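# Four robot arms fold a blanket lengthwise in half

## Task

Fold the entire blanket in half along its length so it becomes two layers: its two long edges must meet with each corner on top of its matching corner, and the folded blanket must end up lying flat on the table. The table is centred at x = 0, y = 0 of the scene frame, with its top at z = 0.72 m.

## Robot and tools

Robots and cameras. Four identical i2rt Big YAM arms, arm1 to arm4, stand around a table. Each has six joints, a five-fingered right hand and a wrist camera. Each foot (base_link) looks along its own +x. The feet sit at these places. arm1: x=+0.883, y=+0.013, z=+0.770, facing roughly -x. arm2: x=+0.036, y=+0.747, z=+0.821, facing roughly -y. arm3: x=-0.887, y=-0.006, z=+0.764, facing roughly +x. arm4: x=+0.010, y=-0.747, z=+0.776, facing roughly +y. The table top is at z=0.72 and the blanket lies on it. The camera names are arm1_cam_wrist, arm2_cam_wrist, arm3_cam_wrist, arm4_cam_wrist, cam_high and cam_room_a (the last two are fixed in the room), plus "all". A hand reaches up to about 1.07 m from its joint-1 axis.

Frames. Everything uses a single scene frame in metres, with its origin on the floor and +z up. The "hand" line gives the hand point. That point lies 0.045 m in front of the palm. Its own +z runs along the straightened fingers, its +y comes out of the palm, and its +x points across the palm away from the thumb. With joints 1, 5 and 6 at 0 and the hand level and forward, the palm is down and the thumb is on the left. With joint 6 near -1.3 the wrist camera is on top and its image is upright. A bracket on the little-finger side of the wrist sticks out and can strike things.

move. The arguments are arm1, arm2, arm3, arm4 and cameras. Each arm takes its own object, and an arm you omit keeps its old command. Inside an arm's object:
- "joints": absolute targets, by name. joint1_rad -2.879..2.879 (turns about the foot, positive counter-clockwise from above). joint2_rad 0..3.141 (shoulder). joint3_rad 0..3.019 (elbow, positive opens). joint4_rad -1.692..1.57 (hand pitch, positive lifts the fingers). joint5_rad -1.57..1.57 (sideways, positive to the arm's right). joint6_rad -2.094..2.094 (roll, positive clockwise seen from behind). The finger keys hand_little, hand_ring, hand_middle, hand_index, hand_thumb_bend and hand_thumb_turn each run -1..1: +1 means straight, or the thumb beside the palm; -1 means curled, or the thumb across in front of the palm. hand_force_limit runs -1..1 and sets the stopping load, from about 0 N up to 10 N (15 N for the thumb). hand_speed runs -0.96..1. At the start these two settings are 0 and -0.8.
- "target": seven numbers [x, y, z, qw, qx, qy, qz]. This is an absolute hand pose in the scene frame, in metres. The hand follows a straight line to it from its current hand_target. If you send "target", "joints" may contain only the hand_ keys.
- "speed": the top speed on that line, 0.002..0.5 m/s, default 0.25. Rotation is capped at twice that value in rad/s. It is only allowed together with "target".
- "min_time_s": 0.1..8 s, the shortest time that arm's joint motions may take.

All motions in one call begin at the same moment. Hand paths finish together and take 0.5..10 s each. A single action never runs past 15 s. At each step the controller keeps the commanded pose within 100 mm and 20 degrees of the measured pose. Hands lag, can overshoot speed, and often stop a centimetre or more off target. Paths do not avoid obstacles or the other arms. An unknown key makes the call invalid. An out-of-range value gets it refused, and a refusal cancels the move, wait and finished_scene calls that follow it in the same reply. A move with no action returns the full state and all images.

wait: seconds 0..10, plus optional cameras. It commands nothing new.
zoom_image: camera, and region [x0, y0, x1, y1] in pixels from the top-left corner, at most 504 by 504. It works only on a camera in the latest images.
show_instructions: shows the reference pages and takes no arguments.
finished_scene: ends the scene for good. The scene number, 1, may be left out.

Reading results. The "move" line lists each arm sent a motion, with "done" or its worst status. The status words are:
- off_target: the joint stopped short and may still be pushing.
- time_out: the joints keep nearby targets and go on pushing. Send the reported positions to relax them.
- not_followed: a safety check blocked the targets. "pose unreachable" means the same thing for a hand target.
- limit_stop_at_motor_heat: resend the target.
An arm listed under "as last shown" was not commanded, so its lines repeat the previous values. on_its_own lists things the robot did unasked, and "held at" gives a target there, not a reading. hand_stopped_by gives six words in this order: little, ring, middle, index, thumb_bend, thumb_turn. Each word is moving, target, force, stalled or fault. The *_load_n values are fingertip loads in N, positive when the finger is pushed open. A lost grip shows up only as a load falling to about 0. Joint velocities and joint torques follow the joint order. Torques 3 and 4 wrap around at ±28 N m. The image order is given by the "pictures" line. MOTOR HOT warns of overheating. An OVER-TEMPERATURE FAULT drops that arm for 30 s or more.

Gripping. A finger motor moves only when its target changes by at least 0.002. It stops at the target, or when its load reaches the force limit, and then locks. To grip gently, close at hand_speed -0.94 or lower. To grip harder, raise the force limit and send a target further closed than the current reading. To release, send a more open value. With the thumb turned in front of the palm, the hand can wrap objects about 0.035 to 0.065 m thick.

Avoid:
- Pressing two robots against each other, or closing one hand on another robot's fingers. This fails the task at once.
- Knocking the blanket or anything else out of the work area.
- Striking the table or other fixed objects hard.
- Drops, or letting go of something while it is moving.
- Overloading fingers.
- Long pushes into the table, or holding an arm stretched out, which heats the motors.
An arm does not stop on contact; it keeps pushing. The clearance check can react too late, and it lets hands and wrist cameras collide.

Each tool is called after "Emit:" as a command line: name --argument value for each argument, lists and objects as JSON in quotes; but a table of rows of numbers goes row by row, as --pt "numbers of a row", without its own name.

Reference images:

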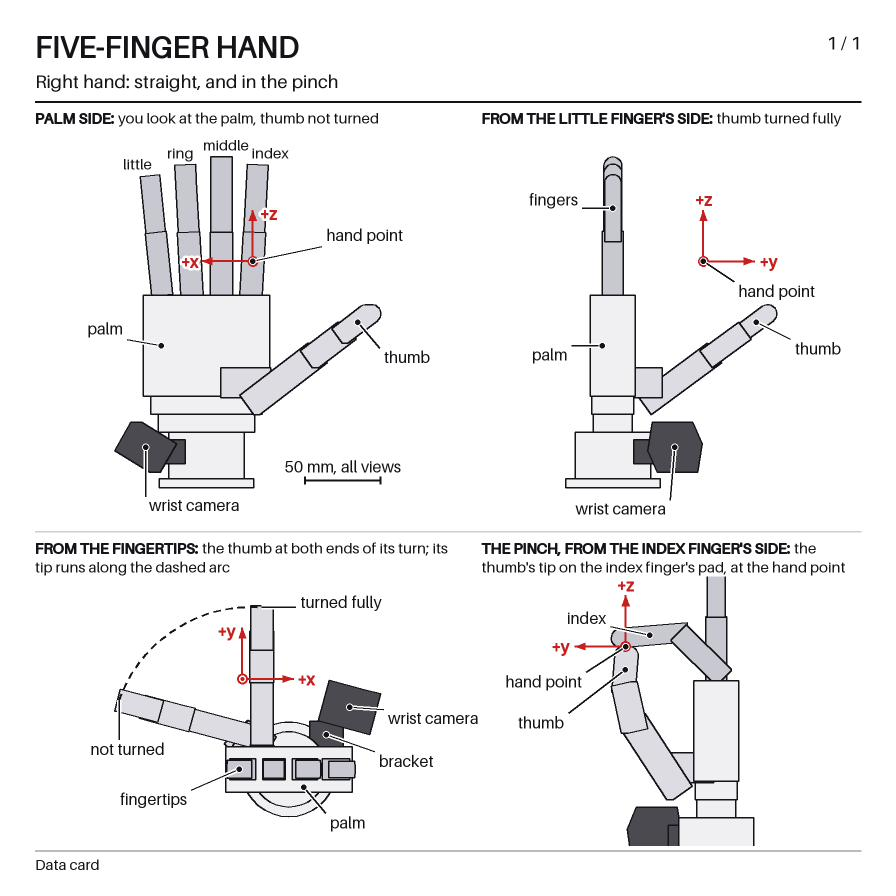

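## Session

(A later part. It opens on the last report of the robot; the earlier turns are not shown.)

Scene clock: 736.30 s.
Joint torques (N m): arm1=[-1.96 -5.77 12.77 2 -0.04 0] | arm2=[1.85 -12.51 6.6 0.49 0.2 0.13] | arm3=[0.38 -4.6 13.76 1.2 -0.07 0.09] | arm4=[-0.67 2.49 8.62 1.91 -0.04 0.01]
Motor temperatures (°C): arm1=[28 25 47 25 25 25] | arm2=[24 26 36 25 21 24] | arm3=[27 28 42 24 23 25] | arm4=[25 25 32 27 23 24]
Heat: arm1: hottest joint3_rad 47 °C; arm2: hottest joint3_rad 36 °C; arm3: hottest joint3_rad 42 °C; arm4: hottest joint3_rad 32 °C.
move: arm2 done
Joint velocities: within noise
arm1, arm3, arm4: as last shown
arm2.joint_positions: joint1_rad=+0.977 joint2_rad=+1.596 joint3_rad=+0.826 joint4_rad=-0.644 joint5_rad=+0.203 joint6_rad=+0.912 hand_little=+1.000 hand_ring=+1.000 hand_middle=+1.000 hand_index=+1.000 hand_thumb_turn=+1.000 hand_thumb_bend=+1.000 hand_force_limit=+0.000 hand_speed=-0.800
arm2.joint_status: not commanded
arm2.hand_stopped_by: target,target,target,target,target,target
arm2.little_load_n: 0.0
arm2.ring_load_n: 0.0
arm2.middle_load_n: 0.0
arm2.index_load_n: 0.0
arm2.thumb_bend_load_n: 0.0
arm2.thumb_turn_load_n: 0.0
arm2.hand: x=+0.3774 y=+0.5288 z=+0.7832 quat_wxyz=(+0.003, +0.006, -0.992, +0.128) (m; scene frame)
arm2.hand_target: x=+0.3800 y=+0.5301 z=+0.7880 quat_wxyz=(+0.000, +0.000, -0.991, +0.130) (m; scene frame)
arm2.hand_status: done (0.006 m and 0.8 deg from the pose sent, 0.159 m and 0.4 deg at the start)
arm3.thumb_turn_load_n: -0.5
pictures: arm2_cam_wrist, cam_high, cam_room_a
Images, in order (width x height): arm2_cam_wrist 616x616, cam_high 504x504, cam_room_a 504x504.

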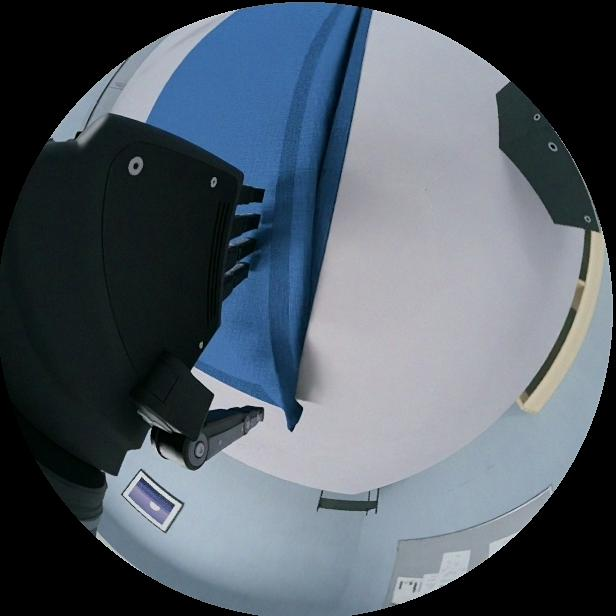

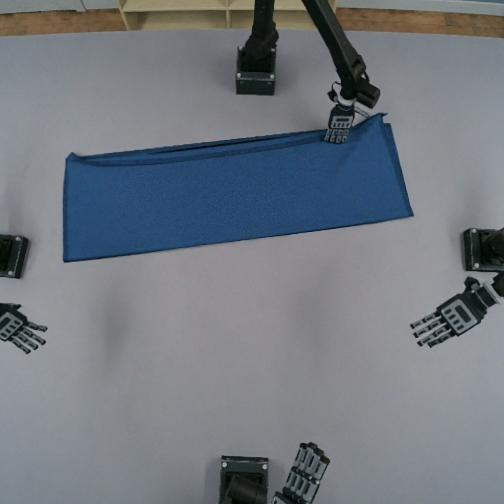

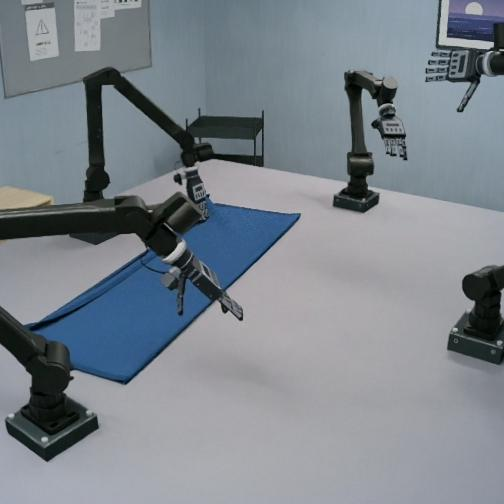

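Emit:
move --arm2 '{"target": [0.30, 0.55, 1.0, 0, 0, 0.9914, -0.1306], "speed": 0.25}' --arm1 '{"target": [0.70, 0.36, 0.95, 0.3265, -0.6273, -0.6273, 0.3265], "speed": 0.3}' --arm3 '{"target": [-0.75, 0.36, 0.92, 0.3265, -0.6273, 0.6273, -0.3265], "speed": 0.3}' --cameras '["arm1_cam_wrist", "arm3_cam_wrist", "arm2_cam_wrist", "cam_high"]'

Emit:
zoom_image --camera "arm1_cam_wrist" --region '[200, 200, 480, 480]'

Emit:
zoom_image --camera "cam_high" --region '[320, 80, 440, 180]'

Emit:
zoom_image --camera "arm3_cam_wrist" --region '[200, 200, 480, 480]'

Emit:
zoom_image --camera "cam_high" --region '[40, 120, 160, 220]'

Scene clock: 784.20 s.
Joint torques (N m): arm1=[-2.78 -9.23 12.19 1.32 -0.87 -0.2] | arm2=[0.56 -6.89 13.11 0.36 0.05 -0.25] | arm3=[0.91 -7.41 12.66 0.61 0.97 0.09] | arm4=[-0.85 2.43 8.57 1.94 -0.01 0.02]
Motor temperatures (°C): arm1=[28 25 48 25 25 25] | arm2=[24 26 33 25 21 24] | arm3=[27 28 43 24 23 25] | arm4=[25 25 32 27 23 24]
Heat: arm1: hottest joint3_rad 48 °C; arm2: hottest joint3_rad 33 °C; arm3: hottest joint3_rad 43 °C; arm4: hottest joint3_rad 32 °C.
move: arm1 off_target; arm2 off_target; arm3 off_target
Joint velocities: within noise
arm1.joint_positions: joint1_rad=-1.367 joint2_rad=+1.353 joint3_rad=+1.020 joint4_rad=-1.102 joint5_rad=-0.951 joint6_rad=-1.305 hand_little=+1.000 hand_ring=+1.000 hand_middle=+1.000 hand_index=+0.600 hand_thumb_turn=-1.000 hand_thumb_bend=+0.800 hand_force_limit=+0.300 hand_speed=-0.400
arm1.joint_status: not commanded
arm1.hand_stopped_by: target,target,target,target,target,target
arm1.little_load_n: 0.0
arm1.ring_load_n: 0.0
arm1.middle_load_n: 0.0
arm1.index_load_n: 0.0
arm1.thumb_bend_load_n: 0.0
arm1.thumb_turn_load_n: 0.0
arm1.hand: x=+0.7004 y=+0.3399 z=+0.9330 quat_wxyz=(-0.303, +0.639, +0.618, -0.344) (m; scene frame)
arm1.hand_target: x=+0.7003 y=+0.3591 z=+0.9503 quat_wxyz=(-0.326, +0.627, +0.627, -0.326) (m; scene frame)
arm1.hand_status: off_target (0.026 m and 3.8 deg from the pose sent, 0.682 m and 37.6 deg at the start)
arm2.joint_positions: joint1_rad=+0.893 joint2_rad=+1.114 joint3_rad=+0.948 joint4_rad=-1.266 joint5_rad=+0.191 joint6_rad=+0.844 hand_little=+1.000 hand_ring=+1.000 hand_middle=+1.000 hand_index=+1.000 hand_thumb_turn=+1.000 hand_thumb_bend=+1.000 hand_force_limit=+0.000 hand_speed=-0.800
arm2.joint_status: not commanded
arm2.hand_stopped_by: target,target,target,target,target,target
arm2.little_load_n: 0.0
arm2.ring_load_n: 0.0
arm2.middle_load_n: 0.0
arm2.index_load_n: 0.0
arm2.thumb_bend_load_n: 0.0
arm2.thumb_turn_load_n: 0.0
arm2.hand: x=+0.2926 y=+0.5616 z=+0.9793 quat_wxyz=(+0.015, -0.001, -0.993, +0.117) (m; scene frame)
arm2.hand_target: x=+0.2996 y=+0.5505 z=+0.9997 quat_wxyz=(+0.000, +0.000, -0.991, +0.131) (m; scene frame)
arm2.hand_status: off_target (0.025 m and 2.3 deg from the pose sent, 0.231 m and 0.8 deg at the start)
arm3.joint_positions: joint1_rad=+1.633 joint2_rad=+1.267 joint3_rad=+0.891 joint4_rad=-1.210 joint5_rad=+0.959 joint6_rad=+1.522 hand_little=+1.000 hand_ring=+1.000 hand_middle=+1.000 hand_index=+0.600 hand_thumb_turn=-1.000 hand_thumb_bend=+0.800 hand_force_limit=+0.300 hand_speed=-0.400
arm3.joint_status: not commanded
arm3.hand_stopped_by: target,target,target,target,target,target
arm3.little_load_n: 0.0
arm3.ring_load_n: 0.0
arm3.middle_load_n: 0.0
arm3.index_load_n: 0.0
arm3.thumb_bend_load_n: 0.0
arm3.thumb_turn_load_n: 0.0
arm3.hand: x=-0.7497 y=+0.3404 z=+0.9025 quat_wxyz=(-0.309, +0.632, -0.624, +0.341) (m; scene frame)
arm3.hand_target: x=-0.7502 y=+0.3590 z=+0.9202 quat_wxyz=(-0.326, +0.627, -0.627, +0.326) (m; scene frame)
arm3.hand_status: off_target (0.026 m and 2.6 deg from the pose sent, 0.629 m and 47.7 deg at the start)
arm4: as last shown
pictures: arm1_cam_wrist, arm2_cam_wrist, arm3_cam_wrist, cam_high
Images, in order (width x height): arm1_cam_wrist 616x616, arm2_cam_wrist 616x616, arm3_cam_wrist 616x616, cam_high 504x504.

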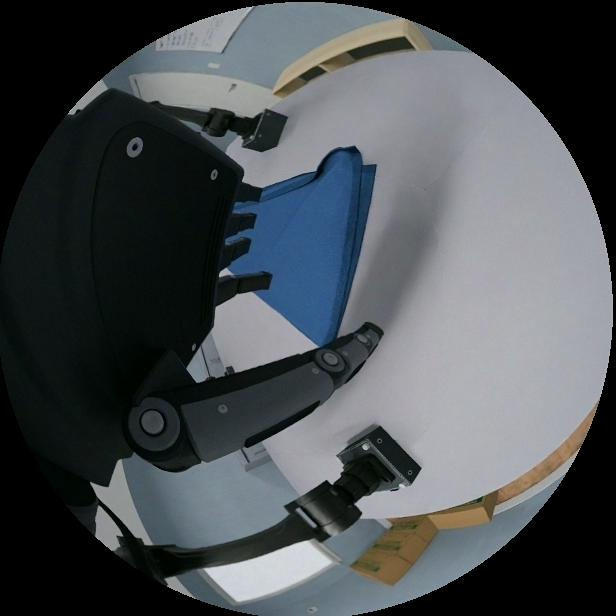

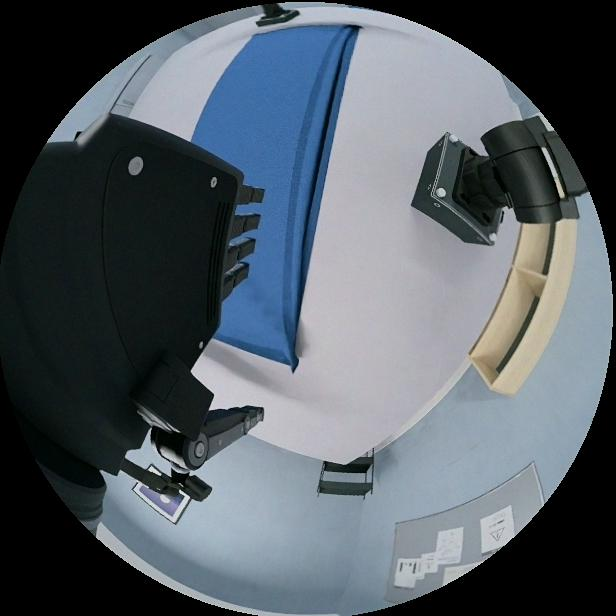

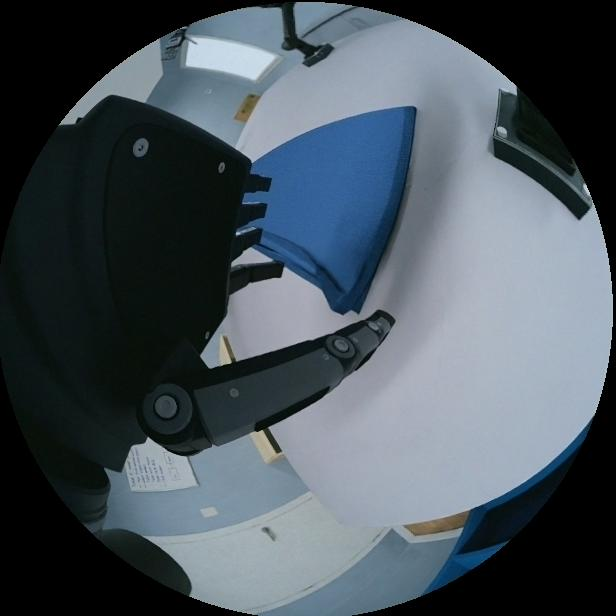

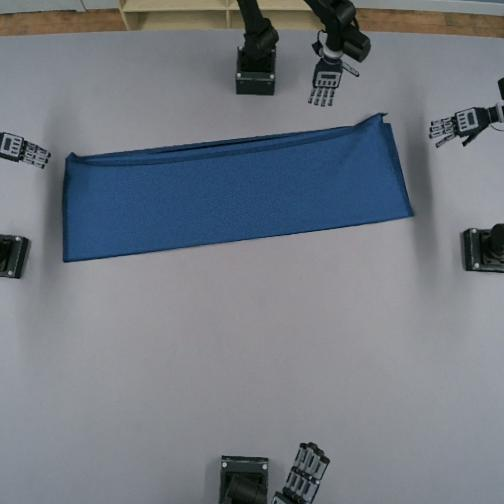

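Scaled by 1.800 from the camera's 616x616 image, which has a finer 880x880 frame.

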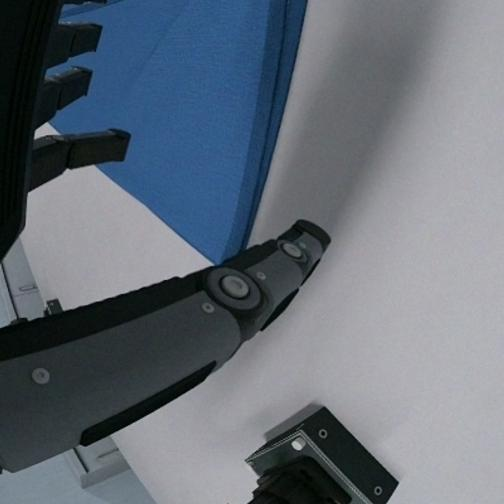

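Scaled by 4.200.

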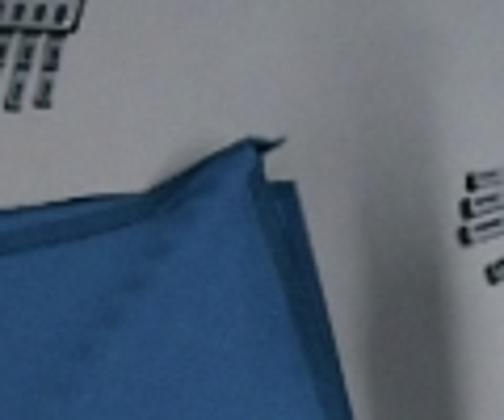

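Scaled by 1.800 from the camera's 616x616 image, which has a finer 880x880 frame.

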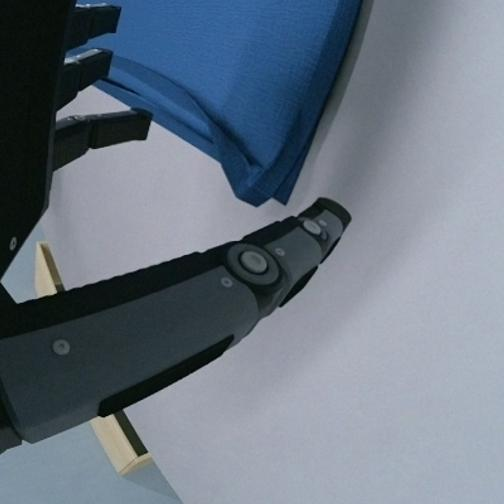

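Scaled by 4.200.

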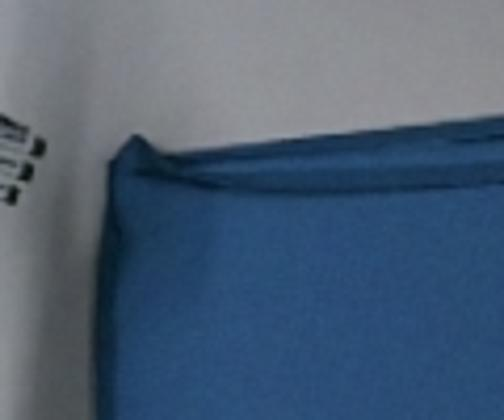

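Emit:
zoom_image --camera "arm1_cam_wrist" --region '[240, 120, 420, 280]'

Emit:
zoom_image --camera "arm2_cam_wrist" --region '[220, 250, 380, 400]'

Emit:
zoom_image --camera "arm3_cam_wrist" --region '[240, 200, 400, 340]'

Scaled by 2.800 from the camera's 616x616 image, which has a finer 880x880 frame.

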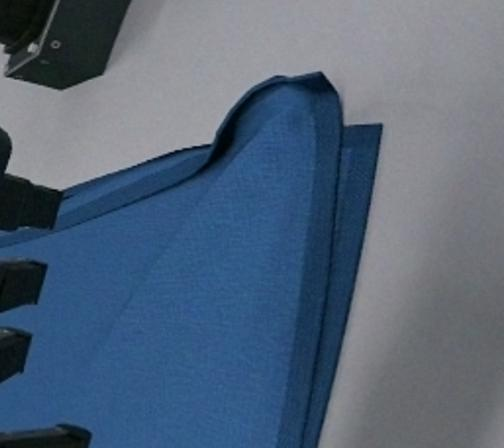

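Scaled by 3.150 from the camera's 616x616 image, which has a finer 880x880 frame.

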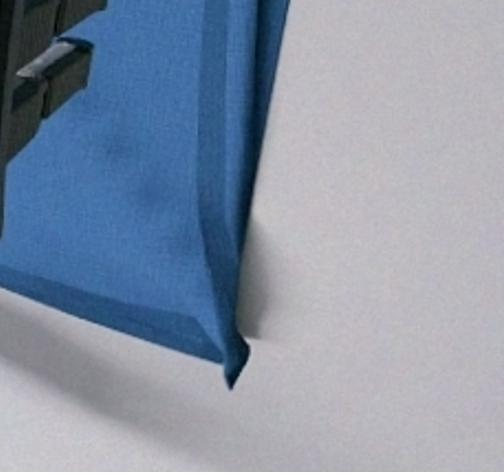

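Scaled by 3.150 from the camera's 616x616 image, which has a finer 880x880 frame.

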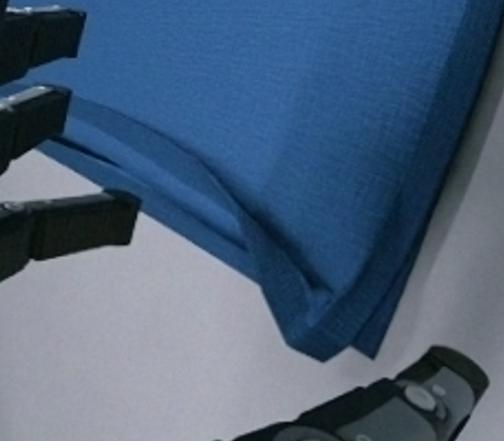

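Emit:
zoom_image --camera "cam_room_a" --region '[150, 170, 330, 290]'

This scene's latest camera images include none from cam_room_a. They are from: arm1_cam_wrist, arm2_cam_wrist, arm3_cam_wrist, cam_high. cam_room_a's image comes with the result of a call that names it in "cameras".

Emit:
move --arm1 '{"target": [0.518, 0.56, 0.86, 0.4564, -0.8768, -0.1346, 0.0701], "speed": 0.2, "joints": {"hand_index": 0.4, "hand_thumb_bend": 0.5}}' --arm3 '{"target": [-0.654, 0.41, 0.86, 0.4612, -0.8860, 0.0444, -0.0231], "speed": 0.2, "joints": {"hand_index": 0.4, "hand_thumb_bend": 0.5}}' --arm2 '{"target": [0.05, 0.62, 1.1, 0, 0, 0.9914, -0.1306], "speed": 0.25}' --cameras '["arm1_cam_wrist", "arm3_cam_wrist", "arm2_cam_wrist", "cam_high", "cam_room_a"]'

Emit:
zoom_image --camera "arm1_cam_wrist" --region '[200, 200, 480, 480]'

Emit:
zoom_image --camera "cam_high" --region '[320, 80, 440, 180]'

Emit:
zoom_image --camera "arm3_cam_wrist" --region '[200, 200, 480, 480]'

Emit:
zoom_image --camera "cam_high" --region '[40, 120, 160, 220]'

Emit:
zoom_image --camera "cam_room_a" --region '[150, 170, 330, 290]'

Scene clock: 851.30 s.
Joint torques (N m): arm1=[-1.55 -13.39 12.45 2.18 0.1 0.02] | arm2=[0.38 -0.97 13.14 0.54 -0.19 -0.22] | arm3=[-0.09 -8.06 13.18 1.22 -0.4 0.1] | arm4=[-0.73 2.43 8.59 1.98 -0.01 0.04]
Motor temperatures (°C): arm1=[28 26 47 24 26 25] | arm2=[24 25 41 25 21 24] | arm3=[27 28 42 24 24 25] | arm4=[25 25 32 27 23 24]
Heat: arm1: hottest joint3_rad 47 °C; arm2: hottest joint3_rad 41 °C; arm3: hottest joint3_rad 42 °C; arm4: hottest joint3_rad 32 °C.
move: arm1 off_target; arm2 off_target; arm3 off_target
Joint velocities: within noise
arm1.joint_positions: joint1_rad=-0.944 joint2_rad=+1.716 joint3_rad=+1.116 joint4_rad=-0.079 joint5_rad=+0.224 joint6_rad=+0.171 hand_little=+1.000 hand_ring=+1.000 hand_middle=+1.000 hand_index=+0.400 hand_thumb_turn=-1.000 hand_thumb_bend=+0.500 hand_force_limit=+0.300 hand_speed=-0.400
arm1.joint_status: all done
arm1.hand_stopped_by: target,target,target,target,target,target
arm1.little_load_n: 0.0
arm1.ring_load_n: 0.0
arm1.middle_load_n: 0.0
arm1.index_load_n: 0.0
arm1.thumb_bend_load_n: 0.0
arm1.thumb_turn_load_n: 0.0
arm1.hand: x=+0.5371 y=+0.5478 z=+0.8435 quat_wxyz=(-0.443, +0.884, +0.136, -0.060) (m; scene frame)
arm1.hand_target: x=+0.5187 y=+0.5589 z=+0.8605 quat_wxyz=(-0.457, +0.877, +0.134, -0.070) (m; scene frame)
arm1.hand_status: off_target (0.028 m and 2.2 deg from the pose sent, 0.295 m and 72.7 deg at the start)
arm2.joint_positions: joint1_rad=-0.102 joint2_rad=+0.656 joint3_rad=+0.973 joint4_rad=-1.677 joint5_rad=-0.045 joint6_rad=-0.127 hand_little=+1.000 hand_ring=+1.000 hand_middle=+1.000 hand_index=+1.000 hand_thumb_turn=+1.000 hand_thumb_bend=+1.000 hand_force_limit=+0.000 hand_speed=-0.800
arm2.joint_status: not commanded
arm2.hand_stopped_by: target,target,target,target,target,target
arm2.little_load_n: 0.0
arm2.ring_load_n: 0.0
arm2.middle_load_n: 0.0
arm2.index_load_n: 0.0
arm2.thumb_bend_load_n: -0.5
arm2.thumb_turn_load_n: 0.0
arm2.hand: x=+0.0529 y=+0.6245 z=+1.0811 quat_wxyz=(-0.003, -0.004, -0.994, +0.108) (m; scene frame)
arm2.hand_target: x=+0.0503 y=+0.6204 z=+1.0993 quat_wxyz=(+0.001, +0.000, -0.991, +0.131) (m; scene frame)
arm2.hand_status: off_target (0.020 m and 2.7 deg from the pose sent, 0.277 m and 2.3 deg at the start)
arm3.joint_positions: joint1_rad=+0.970 joint2_rad=+1.352 joint3_rad=+0.726 joint4_rad=-0.118 joint5_rad=-0.480 joint6_rad=-0.377 hand_little=+1.000 hand_ring=+1.000 hand_middle=+1.000 hand_index=+0.400 hand_thumb_turn=-1.000 hand_thumb_bend=+0.500 hand_force_limit=+0.300 hand_speed=-0.400
arm3.joint_status: all done
arm3.hand_stopped_by: target,target,target,target,target,target
arm3.little_load_n: 0.0
arm3.ring_load_n: 0.0
arm3.middle_load_n: 0.0
arm3.index_load_n: 0.0
arm3.thumb_bend_load_n: 0.0
arm3.thumb_turn_load_n: 0.0
arm3.hand: x=-0.6704 y=+0.3975 z=+0.8443 quat_wxyz=(-0.451, +0.891, -0.050, +0.012) (m; scene frame)
arm3.hand_target: x=-0.6546 y=+0.4091 z=+0.8603 quat_wxyz=(-0.461, +0.886, -0.045, +0.023) (m; scene frame)
arm3.hand_status: off_target (0.026 m and 1.9 deg from the pose sent, 0.126 m and 84.9 deg at the start)
arm4: as last shown
pictures: arm1_cam_wrist, arm2_cam_wrist, arm3_cam_wrist, cam_high, cam_room_a
Images, in order (width x height): arm1_cam_wrist 616x616, arm2_cam_wrist 616x616, arm3_cam_wrist 616x616, cam_high 504x504, cam_room_a 504x504.

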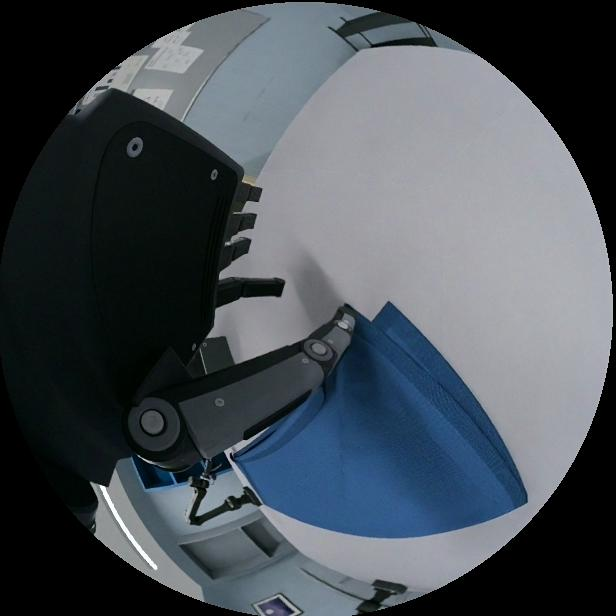

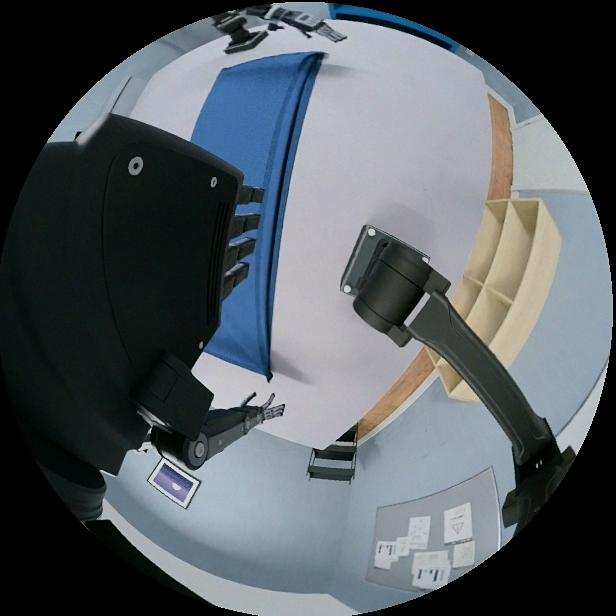

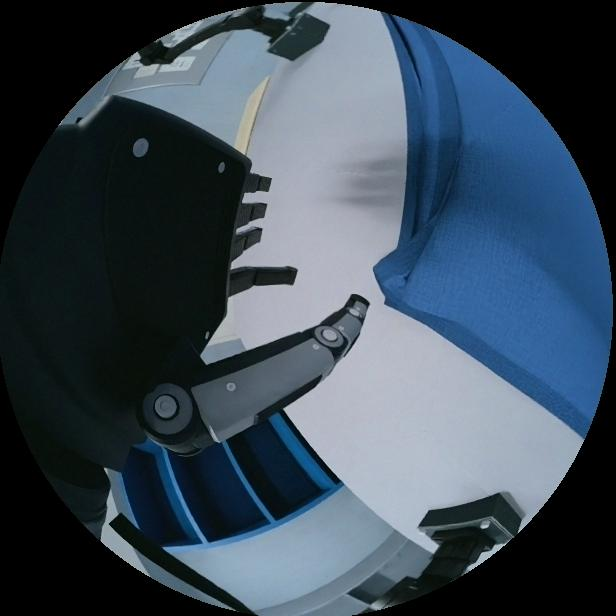

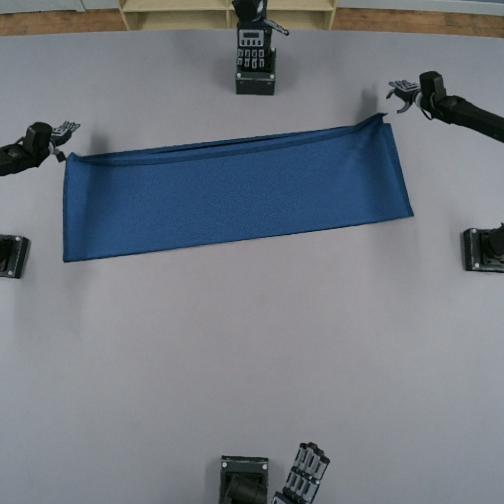

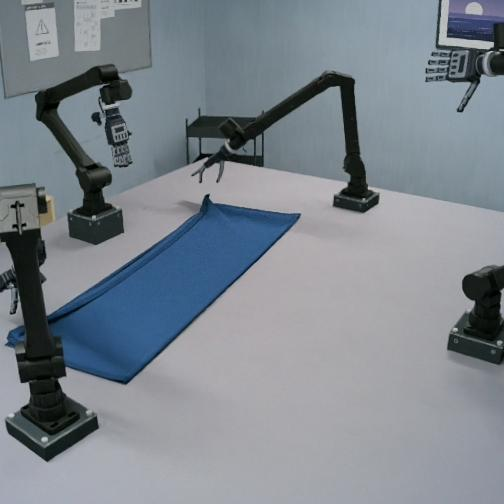

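Scaled by 1.800 from the camera's 616x616 image, which has a finer 880x880 frame.

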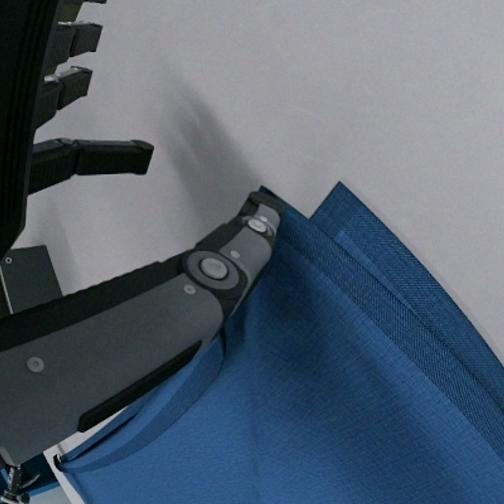

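Scaled by 4.200.

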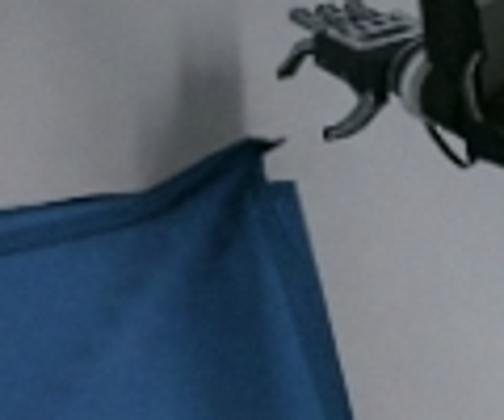

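Scaled by 1.800 from the camera's 616x616 image, which has a finer 880x880 frame.

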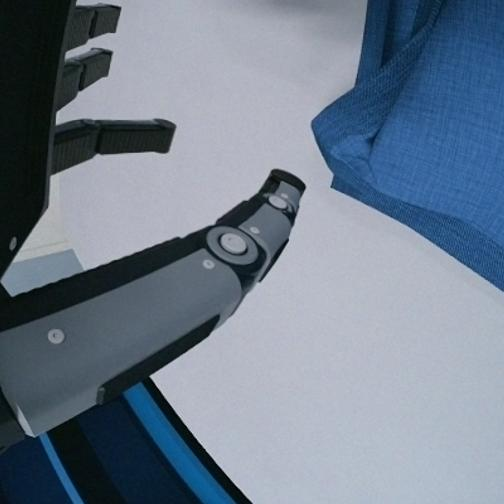

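Scaled by 4.200.

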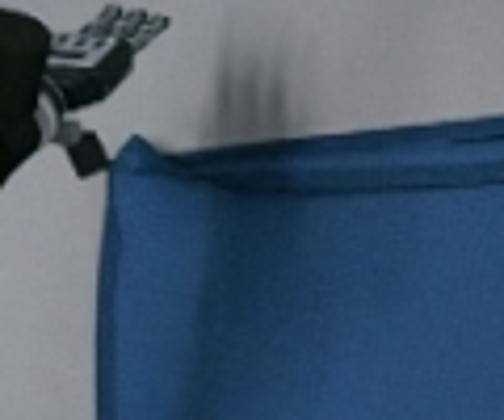

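Scaled by 2.800.

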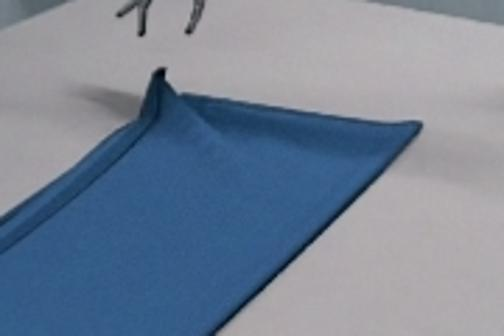

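Emit:
move --arm1 '{"target": [0.512, 0.578, 0.795, 0.4564, -0.8768, -0.1346, 0.0701], "speed": 0.1}' --arm3 '{"target": [-0.642, 0.425, 0.815, 0.4612, -0.8860, 0.0444, -0.0231], "speed": 0.1}' --cameras '["arm1_cam_wrist", "arm3_cam_wrist", "cam_high", "cam_room_a"]'

Emit:
zoom_image --camera "arm1_cam_wrist" --region '[230, 230, 450, 450]'

Emit:
zoom_image --camera "cam_high" --region '[350, 80, 430, 150]'

Emit:
zoom_image --camera "arm3_cam_wrist" --region '[230, 230, 450, 450]'

Emit:
zoom_image --camera "cam_high" --region '[40, 110, 120, 180]'

Emit:
zoom_image --camera "cam_room_a" --region '[160, 150, 280, 250]'

Scene clock: 893.63 s.
Joint torques (N m): arm1=[-2.14 -14.92 11.36 3.04 -0.12 -0.05] | arm2=[0.21 -0.62 13.08 0.5 -0.16 -0.22] | arm3=[-0.09 -9.47 11.75 2.59 -0.37 0.1] | arm4=[-0.5 2.32 8.61 1.95 0 0.03]
Motor temperatures (°C): arm1=[28 27 47 24 25 25] | arm2=[24 25 39 25 21 24] | arm3=[27 28 44 24 24 25] | arm4=[25 25 32 27 23 24]
Heat: arm1: hottest joint3_rad 47 °C; arm2: hottest joint3_rad 39 °C; arm3: hottest joint3_rad 44 °C; arm4: hottest joint3_rad 32 °C.
move: arm1 off_target; arm3 off_target
Joint velocities: within noise
arm1.joint_positions: joint1_rad=-0.944 joint2_rad=+1.861 joint3_rad=+1.118 joint4_rad=+0.045 joint5_rad=+0.224 joint6_rad=+0.171 hand_little=+1.000 hand_ring=+1.000 hand_middle=+1.000 hand_index=+0.400 hand_thumb_turn=-1.000 hand_thumb_bend=+0.500 hand_force_limit=+0.300 hand_speed=-0.400
arm1.joint_status: not commanded
arm1.hand_stopped_by: target,target,target,target,target,target
arm1.little_load_n: -0.5
arm1.ring_load_n: 0.0
arm1.middle_load_n: 0.0
arm1.index_load_n: 0.0
arm1.thumb_bend_load_n: 0.0
arm1.thumb_turn_load_n: 0.0
arm1.hand: x=+0.5301 y=+0.5601 z=+0.7763 quat_wxyz=(-0.435, +0.888, +0.138, -0.056) (m; scene frame)
arm1.hand_target: x=+0.5129 y=+0.5767 z=+0.7958 quat_wxyz=(-0.456, +0.877, +0.135, -0.070) (m; scene frame)
arm1.hand_status: off_target (0.032 m and 3.2 deg from the pose sent, 0.062 m and 2.2 deg at the start)
arm2, arm4: as last shown
arm2.thumb_bend_load_n: 0.0
arm2.hand: x=+0.0528 y=+0.6245 z=+1.0811 quat_wxyz=(-0.003, -0.004, -0.994, +0.108) (m; scene frame)
arm3.joint_positions: joint1_rad=+0.970 joint2_rad=+1.488 joint3_rad=+0.726 joint4_rad=-0.008 joint5_rad=-0.481 joint6_rad=-0.377 hand_little=+1.000 hand_ring=+1.000 hand_middle=+1.000 hand_index=+0.400 hand_thumb_turn=-1.000 hand_thumb_bend=+0.500 hand_force_limit=+0.300 hand_speed=-0.400
arm3.joint_status: not commanded
arm3.hand_stopped_by: target,target,target,target,target,target
arm3.little_load_n: 0.0
arm3.ring_load_n: 0.0
arm3.middle_load_n: 0.0
arm3.index_load_n: 0.0
arm3.thumb_bend_load_n: 0.0
arm3.thumb_turn_load_n: 0.0
arm3.hand: x=-0.6618 y=+0.4083 z=+0.7997 quat_wxyz=(-0.442, +0.895, -0.053, +0.005) (m; scene frame)
arm3.hand_target: x=-0.6427 y=+0.4237 z=+0.8157 quat_wxyz=(-0.461, +0.886, -0.044, +0.023) (m; scene frame)
arm3.hand_status: off_target (0.030 m and 3.3 deg from the pose sent, 0.049 m and 1.9 deg at the start)
arm4.middle_load_n: -0.5
pictures: arm1_cam_wrist, arm3_cam_wrist, cam_high, cam_room_a
Images, in order (width x height): arm1_cam_wrist 616x616, arm3_cam_wrist 616x616, cam_high 504x504, cam_room_a 504x504.

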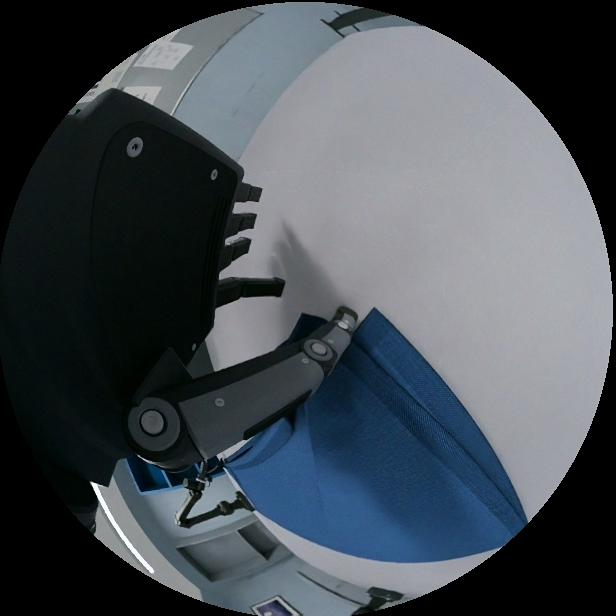

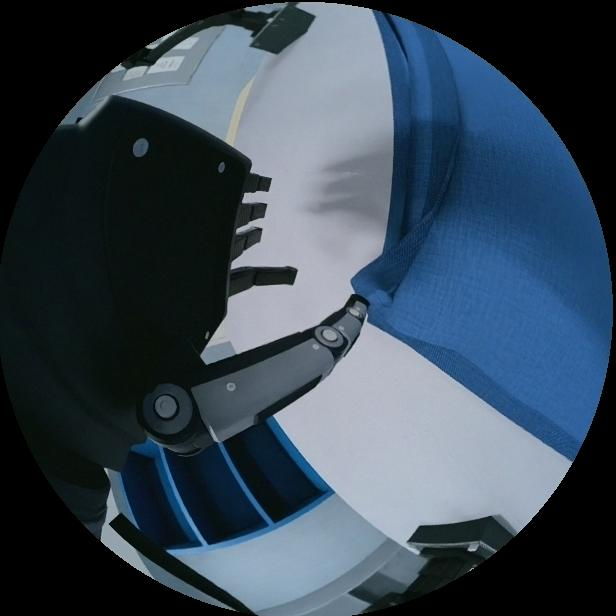

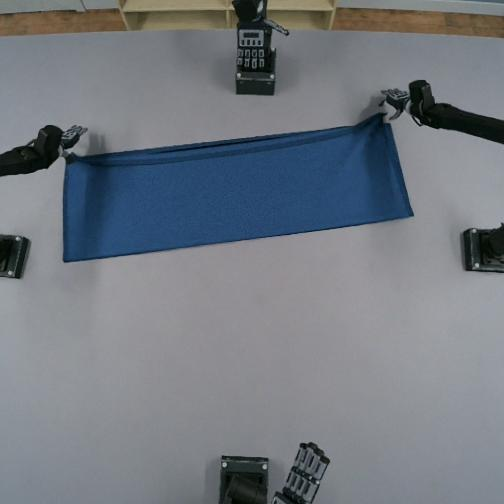

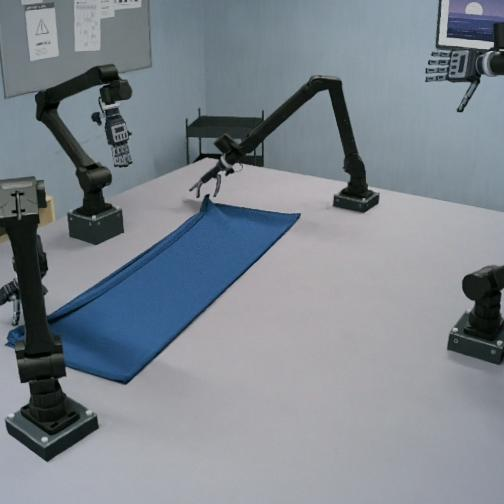

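Scaled by 2.291 from the camera's 616x616 image, which has a finer 880x880 frame.

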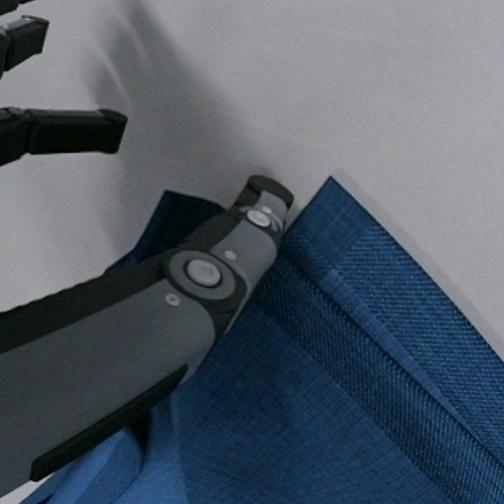

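Scaled by 6.300.

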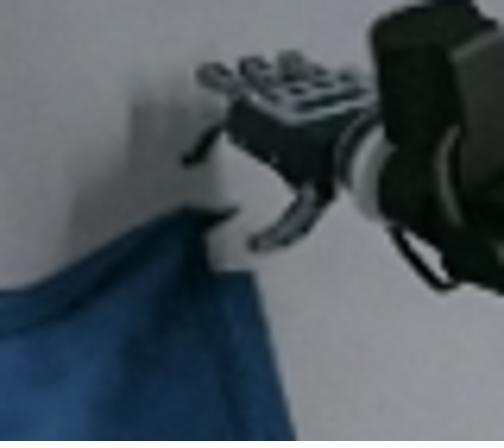

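Scaled by 2.291 from the camera's 616x616 image, which has a finer 880x880 frame.

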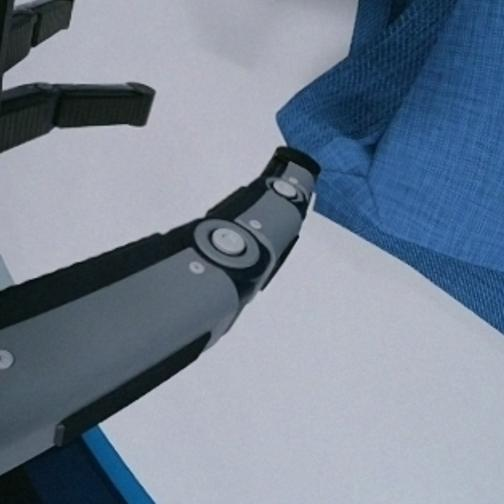

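Scaled by 6.300.

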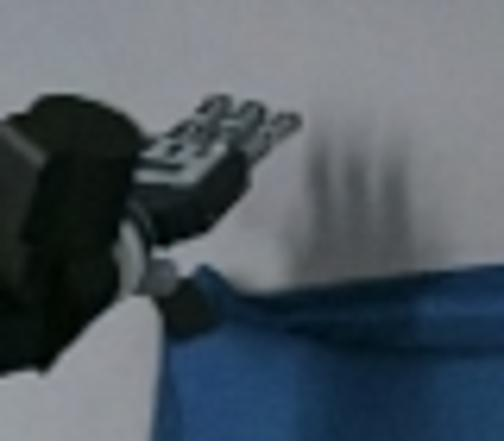

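Scaled by 4.200.

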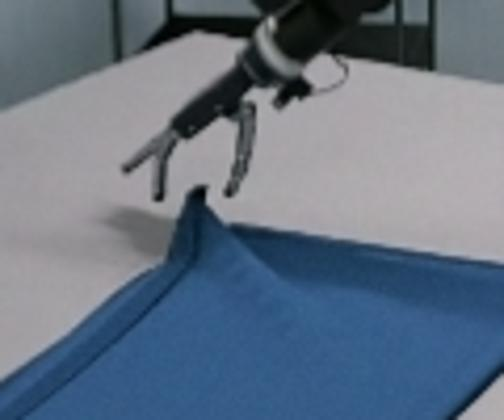

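Emit:
move --arm1 '{"target": [0.503, 0.580, 0.780, 0.4564, -0.8768, -0.1346, 0.0701], "speed": 0.08}' --arm3 '{"target": [-0.618, 0.418, 0.790, 0.4612, -0.8860, 0.0444, -0.0231], "speed": 0.08}' --cameras '["arm1_cam_wrist", "arm3_cam_wrist", "cam_high", "cam_room_a"]'

Emit:
zoom_image --camera "arm1_cam_wrist" --region '[230, 230, 450, 450]'

Emit:
zoom_image --camera "cam_high" --region '[350, 80, 430, 150]'

Emit:
zoom_image --camera "arm3_cam_wrist" --region '[230, 230, 450, 450]'

Emit:
zoom_image --camera "cam_high" --region '[40, 110, 120, 180]'

Emit:
zoom_image --camera "cam_room_a" --region '[160, 150, 280, 250]'

Scene clock: 943.70 s.
Joint torques (N m): arm1=[-1.32 -14.97 11.18 3.08 0.1 0.01] | arm2=[0.38 -0.85 13.18 0.62 -0.18 -0.21] | arm3=[0.03 -9.99 11.32 2.56 -0.44 0.08] | arm4=[-0.56 2.37 8.66 1.99 0 0.02]
Motor temperatures (°C): arm1=[28 28 42 25 25 25] | arm2=[24 25 39 24 21 24] | arm3=[27 28 42 24 24 25] | arm4=[25 25 32 27 23 24]
Heat: arm1: hottest joint3_rad 42 °C; arm2: hottest joint3_rad 39 °C; arm3: hottest joint3_rad 42 °C; arm4: hottest joint3_rad 32 °C.
move: arm1 off_target; arm3 off_target
Joint velocities: within noise
arm1.joint_positions: joint1_rad=-0.943 joint2_rad=+1.896 joint3_rad=+1.130 joint4_rad=+0.069 joint5_rad=+0.227 joint6_rad=+0.174 hand_little=+1.000 hand_ring=+1.000 hand_middle=+1.000 hand_index=+0.400 hand_thumb_turn=-1.000 hand_thumb_bend=+0.500 hand_force_limit=+0.300 hand_speed=-0.400
arm1.joint_status: not commanded
arm1.hand_stopped_by: target,target,target,target,target,target
arm1.little_load_n: 0.0
arm1.ring_load_n: 0.0
arm1.middle_load_n: 0.0
arm1.index_load_n: 0.5
arm1.thumb_bend_load_n: 0.0
arm1.thumb_turn_load_n: 0.0
arm1.hand: x=+0.5267 y=+0.5659 z=+0.7641 quat_wxyz=(-0.436, +0.888, +0.136, -0.056) (m; scene frame)
arm1.hand_target: x=+0.5038 y=+0.5785 z=+0.7809 quat_wxyz=(-0.456, +0.877, +0.134, -0.070) (m; scene frame)
arm1.hand_status: off_target (0.032 m and 3.1 deg from the pose sent, 0.034 m and 3.2 deg at the start)
arm2, arm4: as last shown
arm3.joint_positions: joint1_rad=+0.913 joint2_rad=+1.566 joint3_rad=+0.735 joint4_rad=+0.042 joint5_rad=-0.521 joint6_rad=-0.418 hand_little=+1.000 hand_ring=+1.000 hand_middle=+1.000 hand_index=+0.400 hand_thumb_turn=-1.000 hand_thumb_bend=+0.500 hand_force_limit=+0.300 hand_speed=-0.400
arm3.joint_status: not commanded
arm3.hand_stopped_by: target,target,target,target,target,target
arm3.little_load_n: 0.0
arm3.ring_load_n: 0.0
arm3.middle_load_n: 0.0
arm3.index_load_n: 0.0
arm3.thumb_bend_load_n: 0.0
arm3.thumb_turn_load_n: 0.0
arm3.hand: x=-0.6383 y=+0.4014 z=+0.7766 quat_wxyz=(-0.443, +0.895, -0.055, +0.005) (m; scene frame)
arm3.hand_target: x=-0.6185 y=+0.4168 z=+0.7909 quat_wxyz=(-0.461, +0.886, -0.044, +0.023) (m; scene frame)
arm3.hand_status: off_target (0.029 m and 3.3 deg from the pose sent, 0.046 m and 3.3 deg at the start)
arm4.middle_load_n: 0.0
pictures: arm1_cam_wrist, arm3_cam_wrist, cam_high, cam_room_a
Images, in order (width x height): arm1_cam_wrist 616x616, arm3_cam_wrist 616x616, cam_high 504x504, cam_room_a 504x504.

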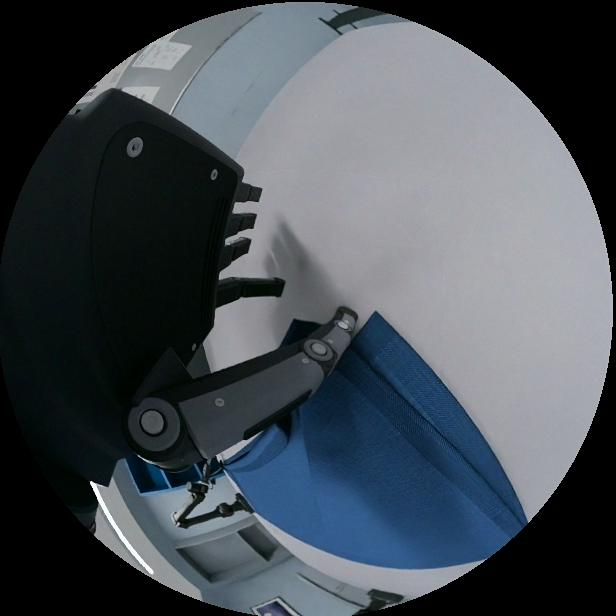

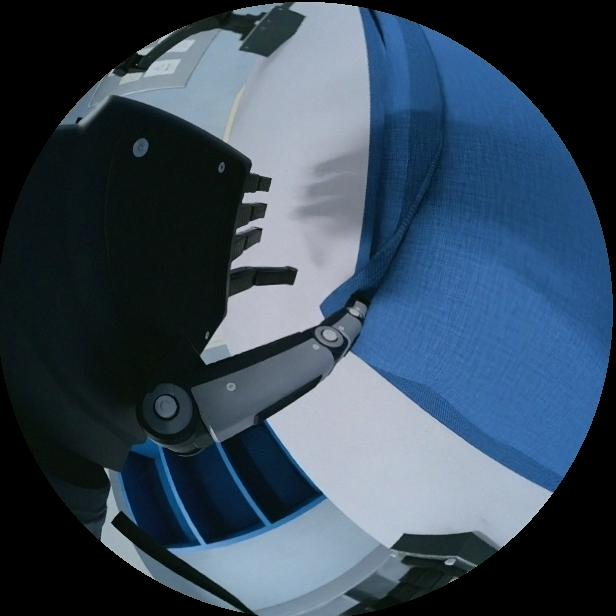

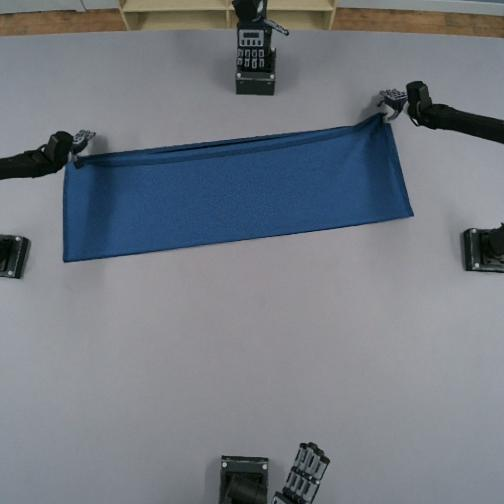

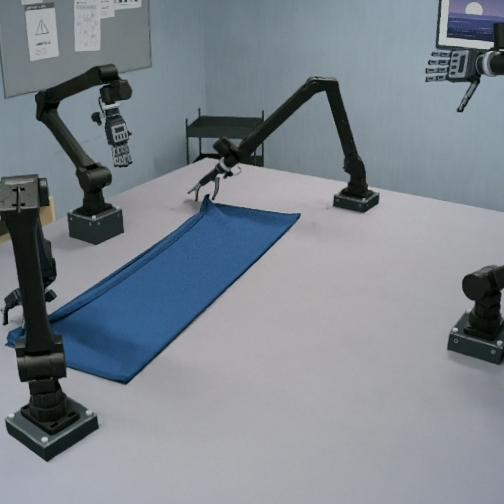

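Scaled by 2.291 from the camera's 616x616 image, which has a finer 880x880 frame.

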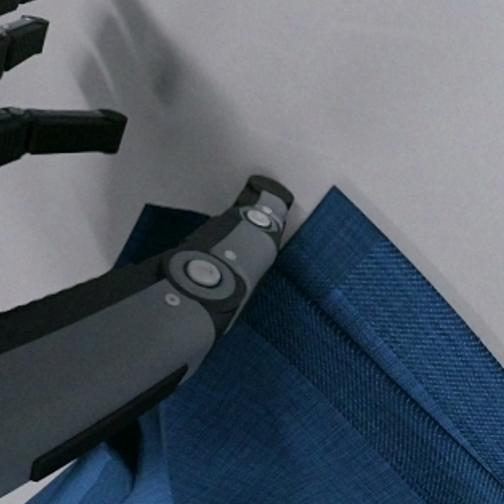

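Scaled by 6.300.

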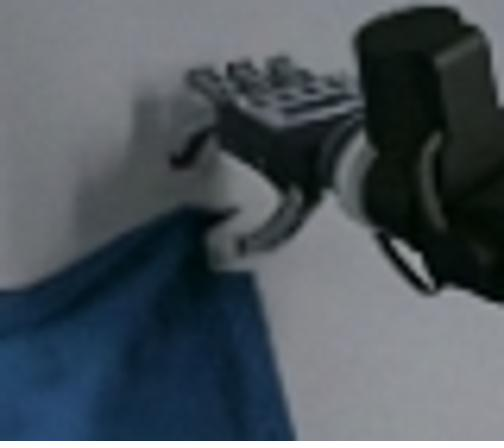

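Scaled by 2.291 from the camera's 616x616 image, which has a finer 880x880 frame.

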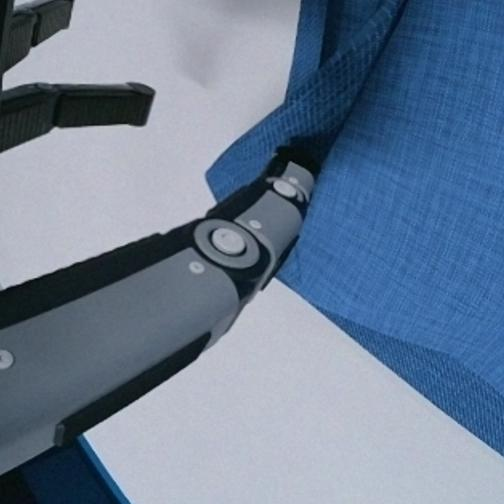

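Scaled by 6.300.

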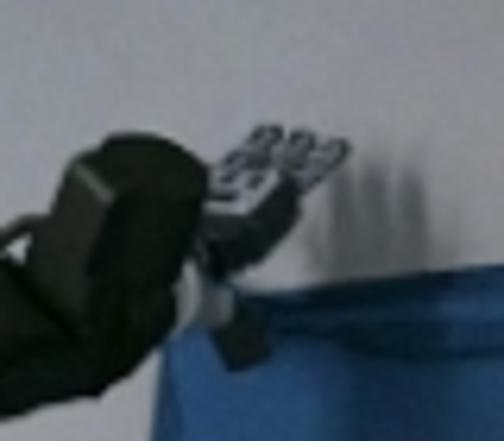

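Scaled by 4.200.

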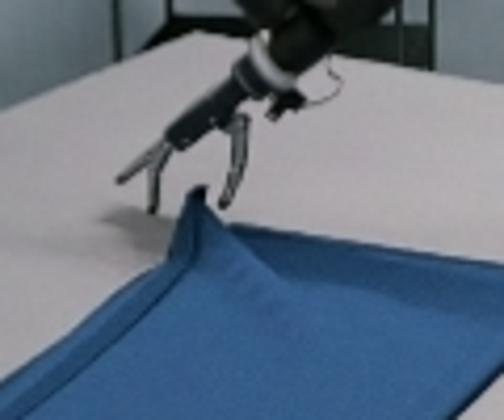

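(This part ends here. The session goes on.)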